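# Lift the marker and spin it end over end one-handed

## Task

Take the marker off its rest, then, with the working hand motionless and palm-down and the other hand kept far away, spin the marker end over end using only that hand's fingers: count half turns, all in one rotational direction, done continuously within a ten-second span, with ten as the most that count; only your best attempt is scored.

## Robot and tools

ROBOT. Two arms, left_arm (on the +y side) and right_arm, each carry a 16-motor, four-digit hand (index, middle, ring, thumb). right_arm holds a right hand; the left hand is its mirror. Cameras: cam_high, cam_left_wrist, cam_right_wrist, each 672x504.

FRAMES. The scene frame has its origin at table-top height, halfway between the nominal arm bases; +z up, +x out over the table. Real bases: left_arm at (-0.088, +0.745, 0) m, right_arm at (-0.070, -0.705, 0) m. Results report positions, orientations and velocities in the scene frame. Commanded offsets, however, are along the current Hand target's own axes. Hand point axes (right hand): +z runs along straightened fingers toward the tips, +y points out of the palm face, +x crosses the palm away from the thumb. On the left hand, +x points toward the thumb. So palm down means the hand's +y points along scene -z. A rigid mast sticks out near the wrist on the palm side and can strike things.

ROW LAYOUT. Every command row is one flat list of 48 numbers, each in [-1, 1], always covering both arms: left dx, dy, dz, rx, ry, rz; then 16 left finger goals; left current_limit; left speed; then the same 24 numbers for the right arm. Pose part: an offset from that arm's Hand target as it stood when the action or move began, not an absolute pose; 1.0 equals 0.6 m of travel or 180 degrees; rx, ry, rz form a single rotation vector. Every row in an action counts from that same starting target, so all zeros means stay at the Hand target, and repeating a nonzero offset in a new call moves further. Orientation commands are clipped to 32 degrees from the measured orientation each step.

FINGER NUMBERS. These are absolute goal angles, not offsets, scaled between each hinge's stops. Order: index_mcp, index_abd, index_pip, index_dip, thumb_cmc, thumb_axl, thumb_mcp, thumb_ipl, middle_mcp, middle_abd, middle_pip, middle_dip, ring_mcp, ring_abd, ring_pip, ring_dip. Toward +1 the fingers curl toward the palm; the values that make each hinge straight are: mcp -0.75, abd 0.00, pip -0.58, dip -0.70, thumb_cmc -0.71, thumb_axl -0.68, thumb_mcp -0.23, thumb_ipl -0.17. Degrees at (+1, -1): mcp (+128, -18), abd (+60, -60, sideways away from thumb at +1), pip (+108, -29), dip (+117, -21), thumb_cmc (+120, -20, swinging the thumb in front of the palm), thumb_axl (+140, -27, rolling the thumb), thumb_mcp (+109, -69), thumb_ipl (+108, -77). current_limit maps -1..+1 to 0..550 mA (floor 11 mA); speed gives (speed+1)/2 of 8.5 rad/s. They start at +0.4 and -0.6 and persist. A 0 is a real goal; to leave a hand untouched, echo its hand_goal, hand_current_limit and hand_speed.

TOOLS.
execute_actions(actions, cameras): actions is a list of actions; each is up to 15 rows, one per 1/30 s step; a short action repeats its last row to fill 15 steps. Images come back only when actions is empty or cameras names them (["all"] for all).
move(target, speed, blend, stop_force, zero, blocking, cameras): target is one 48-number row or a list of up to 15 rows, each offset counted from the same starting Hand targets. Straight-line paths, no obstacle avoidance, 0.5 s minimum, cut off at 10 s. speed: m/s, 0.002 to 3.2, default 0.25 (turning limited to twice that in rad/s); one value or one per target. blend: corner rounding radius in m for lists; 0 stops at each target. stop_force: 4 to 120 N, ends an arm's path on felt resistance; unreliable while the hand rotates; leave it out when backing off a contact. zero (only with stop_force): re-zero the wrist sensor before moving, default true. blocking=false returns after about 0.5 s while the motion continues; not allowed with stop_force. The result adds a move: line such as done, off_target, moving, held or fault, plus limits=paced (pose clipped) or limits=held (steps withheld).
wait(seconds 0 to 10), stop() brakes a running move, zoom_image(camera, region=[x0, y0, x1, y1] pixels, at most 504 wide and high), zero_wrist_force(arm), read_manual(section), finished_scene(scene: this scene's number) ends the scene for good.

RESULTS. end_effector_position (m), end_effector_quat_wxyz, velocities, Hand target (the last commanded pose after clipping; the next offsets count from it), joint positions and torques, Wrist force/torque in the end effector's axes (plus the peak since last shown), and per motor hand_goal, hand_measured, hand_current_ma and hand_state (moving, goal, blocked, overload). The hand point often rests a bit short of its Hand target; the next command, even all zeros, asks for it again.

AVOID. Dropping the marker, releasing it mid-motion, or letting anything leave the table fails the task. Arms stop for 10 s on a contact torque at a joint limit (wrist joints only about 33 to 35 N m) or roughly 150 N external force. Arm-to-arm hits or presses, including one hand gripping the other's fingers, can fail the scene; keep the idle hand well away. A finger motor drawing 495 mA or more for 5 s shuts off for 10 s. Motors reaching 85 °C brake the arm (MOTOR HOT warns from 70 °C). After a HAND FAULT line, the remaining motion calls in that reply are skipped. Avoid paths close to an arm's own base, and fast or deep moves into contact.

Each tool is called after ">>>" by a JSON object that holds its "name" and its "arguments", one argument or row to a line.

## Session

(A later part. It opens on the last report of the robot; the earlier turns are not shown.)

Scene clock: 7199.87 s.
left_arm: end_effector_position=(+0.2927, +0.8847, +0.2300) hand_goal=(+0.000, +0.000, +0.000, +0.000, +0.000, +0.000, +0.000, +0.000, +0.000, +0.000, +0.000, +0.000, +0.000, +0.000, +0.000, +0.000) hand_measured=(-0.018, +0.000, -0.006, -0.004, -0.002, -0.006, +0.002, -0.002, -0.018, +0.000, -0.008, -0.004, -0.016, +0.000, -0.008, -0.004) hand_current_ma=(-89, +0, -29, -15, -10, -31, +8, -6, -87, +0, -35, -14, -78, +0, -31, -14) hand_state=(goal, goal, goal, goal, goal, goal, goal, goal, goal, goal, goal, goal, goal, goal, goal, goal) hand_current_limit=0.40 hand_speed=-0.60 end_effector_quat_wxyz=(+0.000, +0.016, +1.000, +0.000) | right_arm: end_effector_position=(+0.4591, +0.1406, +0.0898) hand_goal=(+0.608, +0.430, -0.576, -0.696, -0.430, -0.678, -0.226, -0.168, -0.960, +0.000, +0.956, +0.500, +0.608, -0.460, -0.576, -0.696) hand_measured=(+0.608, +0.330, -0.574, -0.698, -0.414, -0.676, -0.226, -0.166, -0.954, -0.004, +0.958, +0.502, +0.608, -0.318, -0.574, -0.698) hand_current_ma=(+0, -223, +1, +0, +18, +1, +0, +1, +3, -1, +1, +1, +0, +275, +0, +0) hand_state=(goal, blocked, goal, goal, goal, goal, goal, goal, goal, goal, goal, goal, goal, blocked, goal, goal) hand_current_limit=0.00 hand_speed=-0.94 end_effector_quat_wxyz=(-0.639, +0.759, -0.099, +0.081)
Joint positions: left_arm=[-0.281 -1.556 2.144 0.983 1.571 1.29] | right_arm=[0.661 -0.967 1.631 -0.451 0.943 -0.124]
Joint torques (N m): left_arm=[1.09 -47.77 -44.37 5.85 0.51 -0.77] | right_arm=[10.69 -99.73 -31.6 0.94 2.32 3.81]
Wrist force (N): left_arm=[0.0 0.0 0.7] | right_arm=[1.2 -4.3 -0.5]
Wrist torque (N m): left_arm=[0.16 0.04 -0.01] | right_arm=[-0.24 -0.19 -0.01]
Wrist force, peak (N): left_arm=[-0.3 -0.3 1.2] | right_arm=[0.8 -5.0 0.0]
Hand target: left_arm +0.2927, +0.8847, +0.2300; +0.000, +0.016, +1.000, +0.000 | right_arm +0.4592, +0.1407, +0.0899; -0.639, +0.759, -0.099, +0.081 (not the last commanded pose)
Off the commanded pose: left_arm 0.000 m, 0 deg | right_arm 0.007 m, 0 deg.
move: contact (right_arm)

>>> {"name": "execute_actions", "arguments": {
  "actions": [
    [[0,0,0,0,0,0,0,0,0,0,0,0,0,0,0,0,0,0,0,0,0,0,0.4,-0.6,0,0,0,0,0,0,0.608,0.25,-0.576,-0.696,-0.43,-0.678,-0.226,-0.168,-0.959,0,0.956,0.5,0.608,-0.25,-0.576,-0.696,0,-0.94]],
    [[0,0,0,0,0,0,0,0,0,0,0,0,0,0,0,0,0,0,0,0,0,0,0.4,-0.6,0,0,0,0,0,0,0.608,0.25,-0.576,-0.696,-0.43,-0.678,-0.226,-0.168,-0.959,0,0.956,0.5,0.608,-0.25,-0.576,-0.696,0,-0.94]],
    [[0,0,0,0,0,0,0,0,0,0,0,0,0,0,0,0,0,0,0,0,0,0,0.4,-0.6,0,0,0,0,0,0,0.608,0.22,-0.576,-0.696,-0.43,-0.678,-0.226,-0.168,-0.959,0,0.956,0.5,0.608,-0.22,-0.576,-0.696,0,-0.94]]
  ],
  "cameras": ["cam_right_wrist", "cam_high"]
}}

Scene clock: 7211.00 s.
left_arm: end_effector_position=(+0.2927, +0.8847, +0.2300) hand_goal=(+0.000, +0.000, +0.000, +0.000, +0.000, +0.000, +0.000, +0.000, +0.000, +0.000, +0.000, +0.000, +0.000, +0.000, +0.000, +0.000) hand_measured=(-0.018, +0.000, -0.006, -0.004, -0.002, -0.006, +0.002, -0.002, -0.018, +0.000, -0.008, -0.004, -0.016, +0.000, -0.008, -0.004) hand_current_ma=(-89, +0, -29, -15, -10, -31, +8, -6, -87, +0, -35, -14, -78, +0, -31, -14) hand_state=(goal, goal, goal, goal, goal, goal, goal, goal, goal, goal, goal, goal, goal, goal, goal, goal) hand_current_limit=0.40 hand_speed=-0.60 end_effector_quat_wxyz=(+0.000, +0.016, +1.000, +0.000) | right_arm: end_effector_position=(+0.4592, +0.1407, +0.0899) hand_goal=(+0.608, +0.220, -0.576, -0.696, -0.430, -0.678, -0.226, -0.168, -0.960, +0.000, +0.956, +0.500, +0.608, -0.220, -0.576, -0.696) hand_measured=(+0.608, +0.222, -0.574, -0.698, -0.414, -0.676, -0.226, -0.166, -0.954, -0.004, +0.958, +0.502, +0.608, -0.222, -0.574, -0.698) hand_current_ma=(+0, +1, +1, +0, +18, +1, +0, +1, +3, -1, +1, +1, +0, -1, +0, +0) hand_state=(goal, goal, goal, goal, goal, goal, goal, goal, goal, goal, goal, goal, goal, goal, goal, goal) hand_current_limit=0.00 hand_speed=-0.94 end_effector_quat_wxyz=(-0.639, +0.759, -0.099, +0.081)
Joint positions: left_arm=[-0.281 -1.556 2.144 0.983 1.571 1.29] | right_arm=[0.661 -0.967 1.631 -0.451 0.943 -0.124]
Joint torques (N m): left_arm=[0.96 -47.88 -44.26 5.87 0.9 -0.6] | right_arm=[8.32 -101.46 -42.47 0.52 0.85 3.48]
Wrist force (N): left_arm=[-0.2 0.1 0.3] | right_arm=[1.0 -0.7 -0.7]
Wrist torque (N m): left_arm=[0.21 0.05 -0.03] | right_arm=[-0.08 -0.17 0.09]
Wrist force, peak (N): left_arm=[-0.2 0.5 1.0] | right_arm=[1.1 -4.7 -0.6]
Hand target: left_arm +0.2927, +0.8847, +0.2300; +0.000, +0.016, +1.000, +0.000 | right_arm +0.4592, +0.1407, +0.0899; -0.639, +0.759, -0.099, +0.081
Off the commanded pose: left_arm 0.000 m, 0 deg | right_arm 0.000 m, 0 deg.
Step readings (end_effector_position of left_arm | right_arm):
0: (+0.2927, +0.8847, +0.2300) | (+0.4592, +0.1407, +0.0899)
1: (+0.2927, +0.8847, +0.2300) | (+0.4592, +0.1407, +0.0899)
2: (+0.2927, +0.8847, +0.2300) | (+0.4592, +0.1407, +0.0899)
4: (+0.2927, +0.8847, +0.2300) | (+0.4592, +0.1407, +0.0899)
8: (+0.2927, +0.8847, +0.2300) | (+0.4592, +0.1407, +0.0899)
15: (+0.2927, +0.8847, +0.2300) | (+0.4592, +0.1407, +0.0899)
16: (+0.2927, +0.8847, +0.2300) | (+0.4592, +0.1407, +0.0899)
17: (+0.2927, +0.8847, +0.2300) | (+0.4592, +0.1407, +0.0899)
19: (+0.2927, +0.8847, +0.2300) | (+0.4592, +0.1407, +0.0899)
23: (+0.2927, +0.8847, +0.2300) | (+0.4592, +0.1407, +0.0899)
30: (+0.2927, +0.8847, +0.2300) | (+0.4592, +0.1407, +0.0899)
31: (+0.2927, +0.8847, +0.2300) | (+0.4592, +0.1407, +0.0899)
32: (+0.2927, +0.8847, +0.2300) | (+0.4592, +0.1407, +0.0899)
34: (+0.2927, +0.8847, +0.2300) | (+0.4592, +0.1407, +0.0899)
38: (+0.2927, +0.8847, +0.2300) | (+0.4592, +0.1407, +0.0899)
45: (+0.2927, +0.8847, +0.2300) | (+0.4592, +0.1407, +0.0899)
Images, in order (width x height): cam_high 672x504, cam_right_wrist 672x504.

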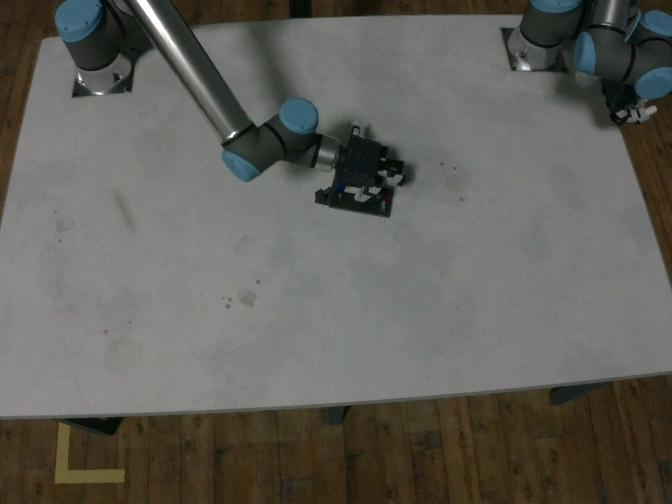

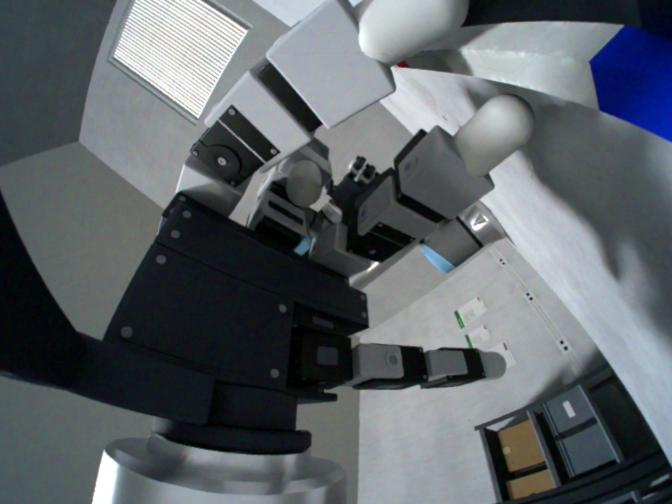

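>>> {"name": "zoom_image", "arguments": {
  "camera": "cam_right_wrist",
  "region": [372, 0, 672, 220]
}}

>>> {"name": "zoom_image", "arguments": {
  "camera": "cam_high",
  "region": [310, 140, 420, 225]
}}

Scaled by 1.680 from the camera's 672x504 image, which has a finer 960x720 frame.

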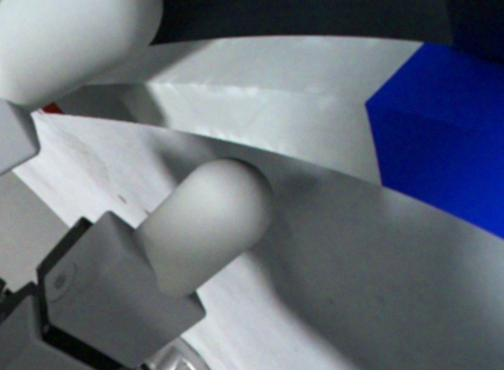

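Scaled by 4.582.

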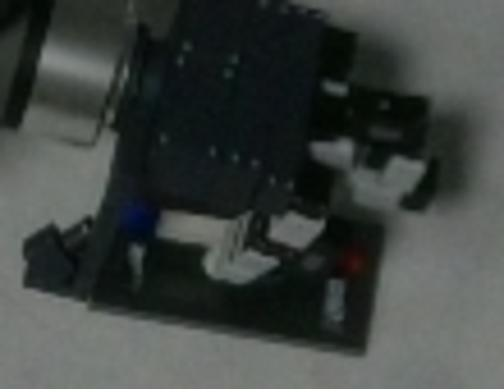

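>>> {"name": "move", "arguments": {
  "target": [0,0,0,0,0,0,0,0,0,0,0,0,0,0,0,0,0,0,0,0,0,0,0.4,-0.6,0,0.0064,0.0011,0.0555,0,0,0.608,0.22,-0.576,-0.696,-0.43,-0.678,-0.226,-0.168,-0.959,0,0.956,0.5,0.608,-0.22,-0.576,-0.696,0,-0.8],
  "speed": 0.05,
  "cameras": ["cam_right_wrist"]
}}

>>> {"name": "zoom_image", "arguments": {
  "camera": "cam_right_wrist",
  "region": [372, 0, 672, 220]
}}

Scene clock: 7246.00 s.
left_arm: end_effector_position=(+0.2927, +0.8847, +0.2300) hand_goal=(+0.000, +0.000, +0.000, +0.000, +0.000, +0.000, +0.000, +0.000, +0.000, +0.000, +0.000, +0.000, +0.000, +0.000, +0.000, +0.000) hand_measured=(-0.018, +0.000, -0.006, -0.004, -0.002, -0.006, +0.002, -0.002, -0.018, +0.000, -0.008, -0.004, -0.016, +0.000, -0.008, -0.004) hand_current_ma=(-89, +0, -29, -15, -10, -31, +8, -6, -87, +0, -35, -14, -78, +0, -31, -14) hand_state=(goal, goal, goal, goal, goal, goal, goal, goal, goal, goal, goal, goal, goal, goal, goal, goal) hand_current_limit=0.40 hand_speed=-0.60 end_effector_quat_wxyz=(+0.000, +0.016, +1.000, +0.000) | right_arm: end_effector_position=(+0.4592, +0.1407, +0.0860) hand_goal=(+0.608, +0.220, -0.576, -0.696, -0.430, -0.678, -0.226, -0.168, -0.960, +0.000, +0.956, +0.500, +0.608, -0.220, -0.576, -0.696) hand_measured=(+0.608, +0.222, -0.574, -0.698, -0.414, -0.676, -0.226, -0.166, -0.954, -0.004, +0.958, +0.502, +0.608, -0.222, -0.574, -0.698) hand_current_ma=(+0, +1, +1, +0, +18, +1, +0, +1, +3, -1, +1, +1, +0, -1, +0, +0) hand_state=(goal, goal, goal, goal, goal, goal, goal, goal, goal, goal, goal, goal, goal, goal, goal, goal) hand_current_limit=0.00 hand_speed=-0.80 end_effector_quat_wxyz=(+0.702, -0.700, +0.091, -0.090)
Joint positions: left_arm=[-0.281 -1.556 2.144 0.983 1.571 1.29] | right_arm=[0.647 -0.974 1.743 -0.772 0.918 0.004]
Joint torques (N m): left_arm=[-0.37 -48.69 -44.68 5.63 0.82 -0.75] | right_arm=[-14.01 -69.49 -23.21 -3.93 -1.46 3.49]
Wrist force (N): left_arm=[-0.2 -0.4 0.3] | right_arm=[0.7 -1.0 -0.5]
Wrist torque (N m): left_arm=[0.14 0.05 -0.01] | right_arm=[-0.20 -0.13 0.07]
Wrist force, peak (N): left_arm=[-0.1 0.4 1.1] | right_arm=[1.0 -1.4 -1.0]
Hand target: left_arm +0.2927, +0.8847, +0.2300; +0.000, +0.016, +1.000, +0.000 | right_arm +0.4592, +0.1407, +0.0860; +0.702, -0.700, +0.091, -0.090
Off the commanded pose: left_arm 0.000 m, 0 deg | right_arm 0.000 m, 0 deg.
move: done
Images, in order (width x height): cam_right_wrist 672x504.

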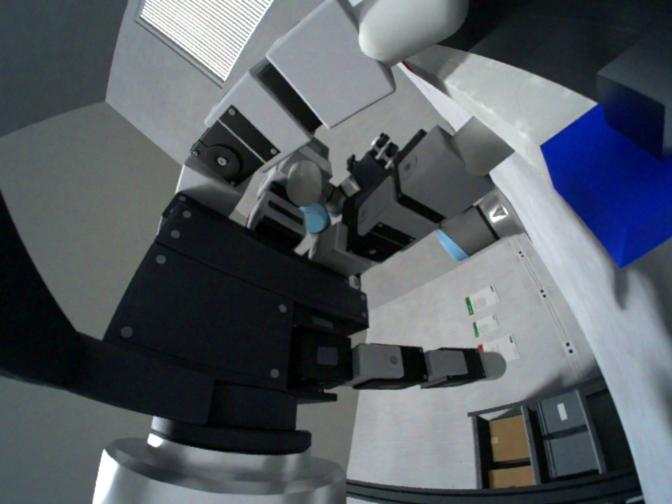

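Scaled by 1.680 from the camera's 672x504 image, which has a finer 960x720 frame.

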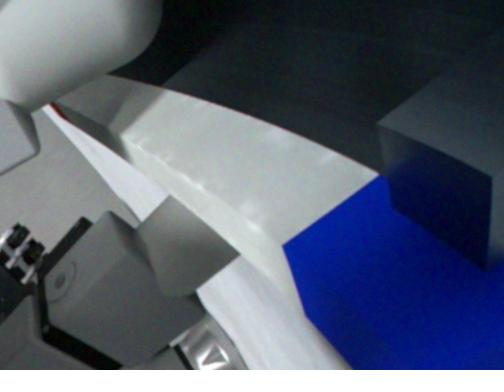

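>>> {"name": "move", "arguments": {
  "target": [0,0,0,0,0,0,0,0,0,0,0,0,0,0,0,0,0,0,0,0,0,0,0.4,-0.6,0,-0.12,0,0,0,0,0.608,0.22,-0.576,-0.696,-0.43,-0.678,-0.226,-0.168,-0.959,0,0.956,0.5,0.608,-0.22,-0.576,-0.696,0,-0.8],
  "speed": 0.1,
  "cameras": ["cam_right_wrist"]
}}

>>> {"name": "move", "arguments": {
  "target": [0,0,0,0,0,0,0,0,0,0,0,0,0,0,0,0,0,0,0,0,0,0,0.4,-0.6,-0.15,0,-0.15,0,0,0,0.608,0.22,-0.576,-0.696,-0.43,-0.678,-0.226,-0.168,-0.959,0,0.956,0.5,0.608,-0.22,-0.576,-0.696,0,-0.8],
  "speed": 0.2,
  "cameras": ["cam_high"]
}}

>>> {"name": "zoom_image", "arguments": {
  "camera": "cam_high",
  "region": [320, 165, 404, 228]
}}

Scene clock: 7271.77 s.
left_arm: end_effector_position=(+0.2927, +0.8847, +0.2300) hand_goal=(+0.000, +0.000, +0.000, +0.000, +0.000, +0.000, +0.000, +0.000, +0.000, +0.000, +0.000, +0.000, +0.000, +0.000, +0.000, +0.000) hand_measured=(-0.018, +0.000, -0.006, -0.004, -0.002, -0.006, +0.002, -0.002, -0.018, +0.000, -0.008, -0.004, -0.016, +0.000, -0.008, -0.004) hand_current_ma=(-89, +0, -29, -15, -10, -31, +8, -6, -87, +0, -35, -14, -78, +0, -31, -14) hand_state=(goal, goal, goal, goal, goal, goal, goal, goal, goal, goal, goal, goal, goal, goal, goal, goal) hand_current_limit=0.40 hand_speed=-0.60 end_effector_quat_wxyz=(+0.000, +0.016, +1.000, +0.000) | right_arm: end_effector_position=(+0.4592, +0.1404, +0.1579) hand_goal=(+0.608, +0.220, -0.576, -0.696, -0.430, -0.678, -0.226, -0.168, -0.960, +0.000, +0.956, +0.500, +0.608, -0.220, -0.576, -0.696) hand_measured=(+0.608, +0.222, -0.574, -0.698, -0.414, -0.676, -0.226, -0.166, -0.954, -0.004, +0.958, +0.502, +0.608, -0.222, -0.574, -0.698) hand_current_ma=(+0, +1, +1, +0, +18, +1, +0, +1, +3, -1, +1, +1, +0, -1, +0, +0) hand_state=(goal, goal, goal, goal, goal, goal, goal, goal, goal, goal, goal, goal, goal, goal, goal, goal) hand_current_limit=0.00 hand_speed=-0.80 end_effector_quat_wxyz=(+0.702, -0.700, +0.091, -0.090)
Joint positions: left_arm=[-0.281 -1.556 2.144 0.983 1.571 1.29] | right_arm=[0.647 -1.052 1.713 -0.664 0.918 0.004]
Joint torques (N m): left_arm=[0.38 -44.8 -45.1 6.15 0.36 -0.69] | right_arm=[-16.72 -103.08 -49.74 0.27 -1.48 -2.01]
Wrist force (N): left_arm=[0.0 -0.1 0.7] | right_arm=[0.4 -0.7 -0.5]
Wrist torque (N m): left_arm=[0.14 0.04 0.00] | right_arm=[-0.18 -0.11 0.04]
Wrist force, peak (N): left_arm=[0.0 -0.5 1.1] | right_arm=[1.6 -0.8 -0.6]
Hand target: left_arm +0.2927, +0.8847, +0.2300; +0.000, +0.016, +1.000, +0.000 | right_arm +0.4593, +0.1405, +0.1580; +0.702, -0.700, +0.091, -0.090
Off the commanded pose: left_arm 0.000 m, 0 deg | right_arm 0.000 m, 0 deg.
move: done
Images, in order (width x height): cam_right_wrist 672x504.

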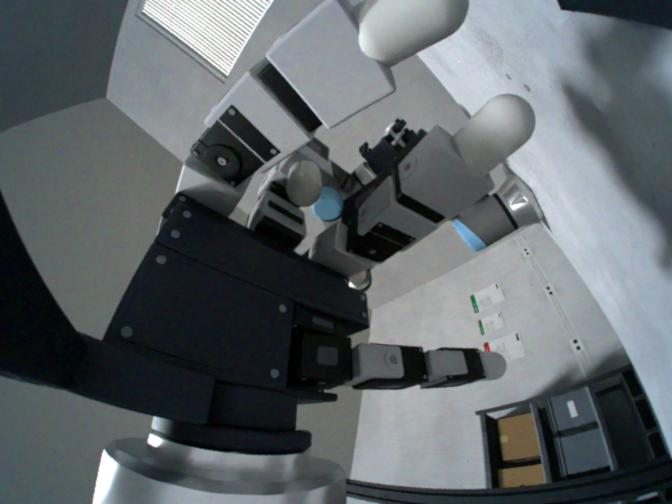

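Scene clock: 7273.00 s.
left_arm: end_effector_position=(+0.2927, +0.8847, +0.2300) hand_goal=(+0.000, +0.000, +0.000, +0.000, +0.000, +0.000, +0.000, +0.000, +0.000, +0.000, +0.000, +0.000, +0.000, +0.000, +0.000, +0.000) hand_measured=(-0.018, +0.000, -0.006, -0.004, -0.002, -0.006, +0.002, -0.002, -0.018, +0.000, -0.008, -0.004, -0.016, +0.000, -0.008, -0.004) hand_current_ma=(-89, +0, -29, -15, -10, -31, +8, -6, -87, +0, -35, -14, -78, +0, -31, -14) hand_state=(goal, goal, goal, goal, goal, goal, goal, goal, goal, goal, goal, goal, goal, goal, goal, goal) hand_current_limit=0.40 hand_speed=-0.60 end_effector_quat_wxyz=(+0.000, +0.016, +1.000, +0.000) | right_arm: end_effector_position=(+0.3495, +0.0763, +0.1580) hand_goal=(+0.608, +0.220, -0.576, -0.696, -0.430, -0.678, -0.226, -0.168, -0.960, +0.000, +0.956, +0.500, +0.608, -0.220, -0.576, -0.696) hand_measured=(+0.608, +0.222, -0.574, -0.698, -0.414, -0.676, -0.226, -0.166, -0.954, -0.004, +0.958, +0.502, +0.608, -0.222, -0.574, -0.698) hand_current_ma=(+0, +0, +1, +0, +18, +1, +0, +1, +3, -1, +1, +1, +0, -1, +0, +0) hand_state=(goal, goal, goal, goal, goal, goal, goal, goal, goal, goal, goal, goal, goal, goal, goal, goal) hand_current_limit=0.00 hand_speed=-0.80 end_effector_quat_wxyz=(+0.702, -0.700, +0.091, -0.090)
Joint positions: left_arm=[-0.281 -1.556 2.144 0.983 1.571 1.29] | right_arm=[0.673 -1.208 1.963 -0.757 0.944 0.004]
Joint torques (N m): left_arm=[1.19 -46.22 -43.41 6.51 0.64 -0.74] | right_arm=[11.32 -85.51 -23.13 -3.27 2.67 2.51]
Wrist force (N): left_arm=[-0.2 -0.2 0.2] | right_arm=[1.1 -0.4 -0.5]
Wrist torque (N m): left_arm=[0.17 0.04 -0.02] | right_arm=[-0.13 -0.20 0.12]
Wrist force, peak (N): left_arm=[-0.1 0.3 0.8] | right_arm=[2.1 -0.4 0.2]
Hand target: left_arm +0.2927, +0.8847, +0.2300; +0.000, +0.016, +1.000, +0.000 | right_arm +0.3494, +0.0762, +0.1580; +0.702, -0.700, +0.091, -0.090
Off the commanded pose: left_arm 0.000 m, 0 deg | right_arm 0.000 m, 0 deg.
move: done
Images, in order (width x height): cam_high 672x504.

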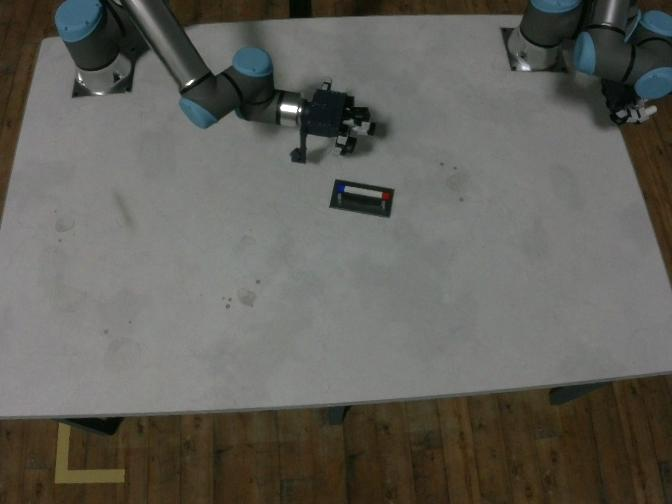

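Scaled by 6.000.

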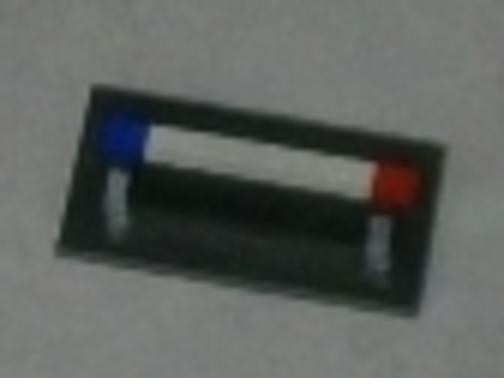

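>>> {"name": "execute_actions", "arguments": {
  "actions": [
    [[0,0,0,0,0,0,0,0,0,0,0,0,0,0,0,0,0,0,0,0,0,0,0.4,-0.6,0,0,0,0,0,0,0.2123,0.333,0.2993,-0.986,-0.43,-0.678,-0.226,-0.168,-0.99,0,0.985,0.65,0.2123,-0.333,0.2993,-0.986,0,-0.6]]
  ]
}}

>>> {"name": "move", "arguments": {
  "target": [0,0,0,0,0,0,0,0,0,0,0,0,0,0,0,0,0,0,0,0,0,0,0.4,-0.6,0.15,0.0633,0.1598,-0.0278,0,0,0.2123,0.333,0.2993,-0.986,-0.43,-0.678,-0.226,-0.168,-0.99,0,0.985,0.65,0.2123,-0.333,0.2993,-0.986,0,-0.6],
  "speed": 0.2
}}

>>> {"name": "move", "arguments": {
  "target": [0,0,0,0,0,0,0,0,0,0,0,0,0,0,0,0,0,0,0,0,0,0,0.4,-0.6,0,0.0581,0.0051,0,0,0,0.2123,0.333,0.2993,-0.986,-0.43,-0.678,-0.226,-0.168,-0.99,0,0.985,0.65,0.2123,-0.333,0.2993,-0.986,0,-0.6],
  "speed": 0.05,
  "cameras": ["cam_right_wrist", "cam_high"]
}}

Scene clock: 7306.93 s.
left_arm: end_effector_position=(+0.2927, +0.8847, +0.2300) hand_goal=(+0.000, +0.000, +0.000, +0.000, +0.000, +0.000, +0.000, +0.000, +0.000, +0.000, +0.000, +0.000, +0.000, +0.000, +0.000, +0.000) hand_measured=(-0.018, +0.000, -0.006, -0.004, -0.002, -0.006, +0.002, -0.002, -0.018, +0.000, -0.008, -0.004, -0.016, +0.000, -0.008, -0.004) hand_current_ma=(-89, +0, -29, -15, -10, -31, +8, -6, -87, +0, -35, -14, -78, +0, -31, -14) hand_state=(goal, goal, goal, goal, goal, goal, goal, goal, goal, goal, goal, goal, goal, goal, goal, goal) hand_current_limit=0.40 hand_speed=-0.60 end_effector_quat_wxyz=(+0.000, +0.016, +1.000, +0.000) | right_arm: end_effector_position=(+0.3494, +0.0762, +0.1580) hand_goal=(+0.212, +0.332, +0.300, -0.986, -0.430, -0.678, -0.226, -0.168, -0.990, +0.000, +0.984, +0.650, +0.212, -0.334, +0.300, -0.986) hand_measured=(+0.220, +0.328, +0.296, -0.984, -0.414, -0.676, -0.226, -0.166, -0.976, -0.004, +0.982, +0.642, +0.218, -0.328, +0.296, -0.984) hand_current_ma=(+6, -2, -3, +1, +18, +1, +0, +1, +17, -1, -1, -7, +4, +3, -3, +1) hand_state=(goal, goal, goal, goal, goal, goal, goal, goal, goal, goal, goal, goal, goal, goal, goal, goal) hand_current_limit=0.00 hand_speed=-0.60 end_effector_quat_wxyz=(+0.702, -0.700, +0.091, -0.090)
Joint positions: left_arm=[-0.281 -1.556 2.144 0.983 1.571 1.29] | right_arm=[0.673 -1.209 1.963 -0.757 0.944 0.004]
Joint torques (N m): left_arm=[2.62 -48.93 -44.29 6.58 0.57 -1.13] | right_arm=[13.69 -84.82 -23.78 -2.84 2.59 2.92]
Wrist force (N): left_arm=[-0.4 0.0 0.3] | right_arm=[1.3 -0.6 -0.7]
Wrist torque (N m): left_arm=[0.18 0.07 -0.03] | right_arm=[-0.16 -0.20 0.13]
Wrist force, peak (N): left_arm=[-0.5 0.4 1.2] | right_arm=[1.5 -1.2 -0.2]
Hand target: left_arm +0.2927, +0.8847, +0.2300; +0.000, +0.016, +1.000, +0.000 | right_arm +0.3494, +0.0762, +0.1580; +0.702, -0.700, +0.091, -0.090
Off the commanded pose: left_arm 0.000 m, 0 deg | right_arm 0.000 m, 0 deg.
Step readings (end_effector_position of left_arm | right_arm):
0: (+0.2927, +0.8847, +0.2300) | (+0.3494, +0.0762, +0.1580)
1: (+0.2927, +0.8847, +0.2300) | (+0.3494, +0.0762, +0.1580)
2: (+0.2927, +0.8847, +0.2300) | (+0.3494, +0.0762, +0.1580)
4: (+0.2927, +0.8847, +0.2300) | (+0.3494, +0.0762, +0.1580)
8: (+0.2927, +0.8847, +0.2300) | (+0.3494, +0.0762, +0.1580)
15: (+0.2927, +0.8847, +0.2300) | (+0.3494, +0.0762, +0.1580)

Scene clock: 7308.27 s.
left_arm: end_effector_position=(+0.2927, +0.8847, +0.2300) hand_goal=(+0.000, +0.000, +0.000, +0.000, +0.000, +0.000, +0.000, +0.000, +0.000, +0.000, +0.000, +0.000, +0.000, +0.000, +0.000, +0.000) hand_measured=(-0.018, +0.000, -0.006, -0.004, -0.002, -0.006, +0.002, -0.002, -0.018, +0.000, -0.008, -0.004, -0.016, +0.000, -0.008, -0.004) hand_current_ma=(-89, +0, -29, -15, -10, -31, +8, -6, -87, +0, -35, -14, -78, +0, -31, -14) hand_state=(goal, goal, goal, goal, goal, goal, goal, goal, goal, goal, goal, goal, goal, goal, goal, goal) hand_current_limit=0.40 hand_speed=-0.60 end_effector_quat_wxyz=(+0.000, +0.016, +1.000, +0.000) | right_arm: end_effector_position=(+0.4607, +0.1462, +0.1200) hand_goal=(+0.212, +0.332, +0.300, -0.986, -0.430, -0.678, -0.226, -0.168, -0.990, +0.000, +0.984, +0.650, +0.212, -0.334, +0.300, -0.986) hand_measured=(+0.216, +0.328, +0.296, -0.984, -0.414, -0.676, -0.226, -0.166, -0.976, -0.004, +0.982, +0.642, +0.216, -0.330, +0.296, -0.984) hand_current_ma=(+3, -2, -3, +1, +18, +1, +0, +1, +17, -1, -1, -7, +2, +2, -3, +1) hand_state=(goal, goal, goal, goal, goal, goal, goal, goal, goal, goal, goal, goal, goal, goal, goal, goal) hand_current_limit=0.00 hand_speed=-0.60 end_effector_quat_wxyz=(-0.671, +0.730, -0.095, +0.086)
Joint positions: left_arm=[-0.281 -1.556 2.144 0.983 1.571 1.29] | right_arm=[0.658 -1.001 1.664 -0.557 0.931 -0.061]
Joint torques (N m): left_arm=[-0.13 -47.3 -44.45 6.3 0.68 -1.11] | right_arm=[10.42 -70.58 -48.2 0.79 -1 -3.68]
Wrist force (N): left_arm=[-0.1 0.1 0.4] | right_arm=[0.6 -0.8 -0.4]
Wrist torque (N m): left_arm=[0.19 0.05 -0.01] | right_arm=[-0.19 -0.14 0.26]
Wrist force, peak (N): left_arm=[-0.2 0.0 1.2] | right_arm=[2.2 -0.6 0.4]
Hand target: left_arm +0.2927, +0.8847, +0.2300; +0.000, +0.016, +1.000, +0.000 | right_arm +0.4607, +0.1462, +0.1200; -0.671, +0.730, -0.095, +0.086
Off the commanded pose: left_arm 0.000 m, 0 deg | right_arm 0.000 m, 0 deg.
move: done

Scene clock: 7309.37 s.
left_arm: end_effector_position=(+0.2927, +0.8847, +0.2300) hand_goal=(+0.000, +0.000, +0.000, +0.000, +0.000, +0.000, +0.000, +0.000, +0.000, +0.000, +0.000, +0.000, +0.000, +0.000, +0.000, +0.000) hand_measured=(-0.018, +0.000, -0.006, -0.004, -0.002, -0.006, +0.002, -0.002, -0.018, +0.000, -0.008, -0.004, -0.016, +0.000, -0.008, -0.004) hand_current_ma=(-89, +0, -29, -15, -10, -31, +8, -6, -87, +0, -35, -14, -78, +0, -31, -14) hand_state=(goal, goal, goal, goal, goal, goal, goal, goal, goal, goal, goal, goal, goal, goal, goal, goal) hand_current_limit=0.40 hand_speed=-0.60 end_effector_quat_wxyz=(+0.000, +0.016, +1.000, +0.000) | right_arm: end_effector_position=(+0.4607, +0.1464, +0.0852) hand_goal=(+0.212, +0.332, +0.300, -0.986, -0.430, -0.678, -0.226, -0.168, -0.990, +0.000, +0.984, +0.650, +0.212, -0.334, +0.300, -0.986) hand_measured=(+0.216, +0.328, +0.296, -0.984, -0.414, -0.676, -0.226, -0.166, -0.976, -0.004, +0.982, +0.642, +0.216, -0.330, +0.296, -0.984) hand_current_ma=(+3, -2, -3, +1, +18, +1, +0, +1, +17, -1, -1, -7, +2, +2, -3, +1) hand_state=(goal, goal, goal, goal, goal, goal, goal, goal, goal, goal, goal, goal, goal, goal, goal, goal) hand_current_limit=0.00 hand_speed=-0.60 end_effector_quat_wxyz=(-0.671, +0.730, -0.095, +0.086)
Joint positions: left_arm=[-0.281 -1.556 2.144 0.983 1.571 1.29] | right_arm=[0.658 -0.964 1.678 -0.608 0.932 -0.061]
Joint torques (N m): left_arm=[1.64 -47.43 -43.71 6.15 0.86 -0.68] | right_arm=[10.08 -72.27 -24.82 -3.79 2.19 -0.74]
Wrist force (N): left_arm=[0.3 -0.3 0.5] | right_arm=[1.2 -0.5 -0.3]
Wrist torque (N m): left_arm=[0.15 -0.01 0.03] | right_arm=[-0.16 -0.21 0.32]
Wrist force, peak (N): left_arm=[0.3 -0.3 1.0] | right_arm=[1.8 -0.7 -0.5]
Hand target: left_arm +0.2927, +0.8847, +0.2300; +0.000, +0.016, +1.000, +0.000 | right_arm +0.4606, +0.1464, +0.0850; -0.671, +0.730, -0.095, +0.086
Off the commanded pose: left_arm 0.000 m, 0 deg | right_arm 0.000 m, 0 deg.
move: done
Images, in order (width x height): cam_high 672x504, cam_right_wrist 672x504.

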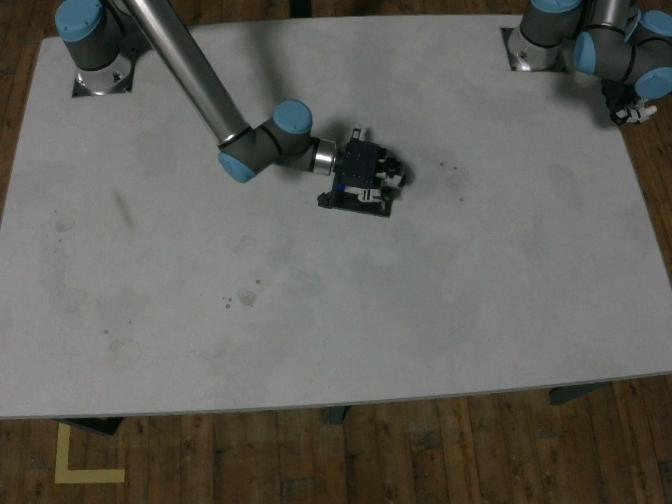

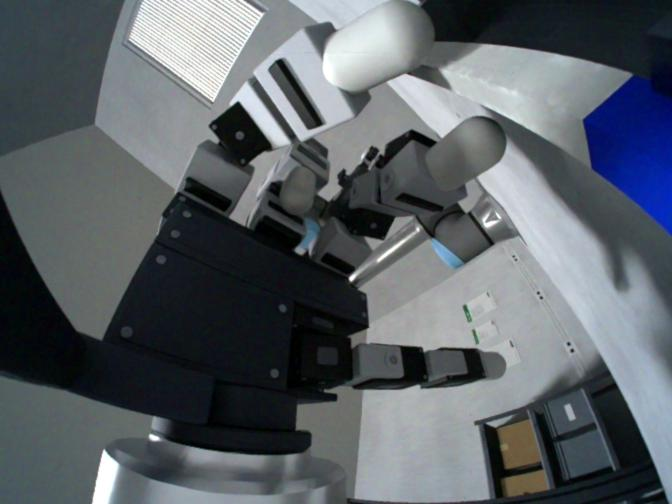

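>>> {"name": "move", "arguments": {
  "target": [0,0,0,0,0,0,0,0,0,0,0,0,0,0,0,0,0,0,0,0,0,0,0.4,-0.6,0,0.0286,0.0025,0,0,0,0.2123,0.333,0.2993,-0.986,-0.43,-0.678,-0.226,-0.168,-0.99,0,0.985,0.65,0.2123,-0.333,0.2993,-0.986,0,-0.6],
  "speed": 0.01,
  "stop_force": 4,
  "cameras": ["cam_right_wrist"]
}}

>>> {"name": "zoom_image", "arguments": {
  "camera": "cam_right_wrist",
  "region": [372, 0, 672, 220]
}}

Scene clock: 7316.97 s.
left_arm: end_effector_position=(+0.2927, +0.8847, +0.2300) hand_goal=(+0.000, +0.000, +0.000, +0.000, +0.000, +0.000, +0.000, +0.000, +0.000, +0.000, +0.000, +0.000, +0.000, +0.000, +0.000, +0.000) hand_measured=(-0.018, +0.000, -0.006, -0.004, -0.002, -0.006, +0.002, -0.002, -0.018, +0.000, -0.008, -0.004, -0.016, +0.000, -0.008, -0.004) hand_current_ma=(-89, +0, -29, -15, -10, -31, +8, -6, -87, +0, -35, -14, -78, +0, -31, -14) hand_state=(goal, goal, goal, goal, goal, goal, goal, goal, goal, goal, goal, goal, goal, goal, goal, goal) hand_current_limit=0.40 hand_speed=-0.60 end_effector_quat_wxyz=(+0.000, +0.016, +1.000, +0.000) | right_arm: end_effector_position=(+0.4606, +0.1464, +0.0678) hand_goal=(+0.212, +0.332, +0.300, -0.986, -0.430, -0.678, -0.226, -0.168, -0.990, +0.000, +0.984, +0.650, +0.212, -0.334, +0.300, -0.986) hand_measured=(+0.216, +0.328, +0.296, -0.984, -0.414, -0.676, -0.226, -0.166, -0.976, -0.004, +0.982, +0.642, +0.216, -0.330, +0.296, -0.984) hand_current_ma=(+3, -2, -3, +1, +18, +1, +0, +1, +17, -1, -1, -7, +2, +2, -3, +1) hand_state=(goal, goal, goal, goal, goal, goal, goal, goal, goal, goal, goal, goal, goal, goal, goal, goal) hand_current_limit=0.00 hand_speed=-0.60 end_effector_quat_wxyz=(-0.671, +0.730, -0.095, +0.086)
Joint positions: left_arm=[-0.281 -1.556 2.144 0.983 1.571 1.29] | right_arm=[0.658 -0.945 1.684 -0.633 0.932 -0.061]
Joint torques (N m): left_arm=[1.95 -49.9 -45.33 6.47 0.44 -1.11] | right_arm=[12.11 -71.78 -22.56 -3.34 2.01 2.37]
Wrist force (N): left_arm=[-0.2 -0.1 0.1] | right_arm=[0.7 -0.8 -0.6]
Wrist torque (N m): left_arm=[0.20 0.04 -0.02] | right_arm=[-0.17 -0.14 0.28]
Wrist force, peak (N): left_arm=[0.0 -0.4 1.0] | right_arm=[1.4 -1.2 -1.1]
Hand target: left_arm +0.2927, +0.8847, +0.2300; +0.000, +0.016, +1.000, +0.000 | right_arm +0.4606, +0.1464, +0.0678; -0.671, +0.730, -0.095, +0.086
Off the commanded pose: left_arm 0.000 m, 0 deg | right_arm 0.000 m, 0 deg.
move: done
Images, in order (width x height): cam_right_wrist 672x504.

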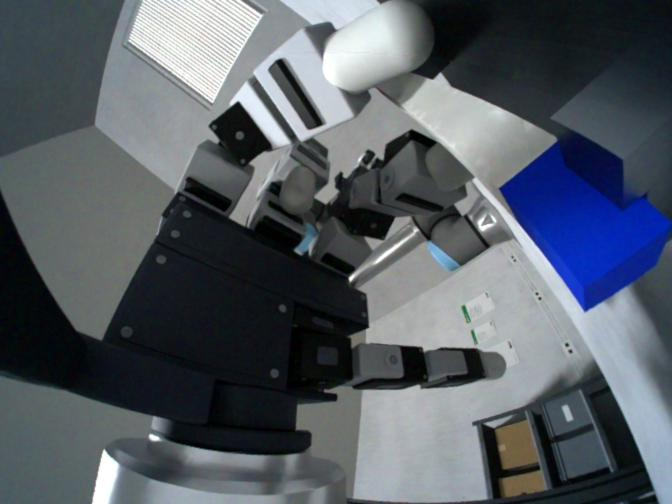

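Scaled by 1.680 from the camera's 672x504 image, which has a finer 960x720 frame.

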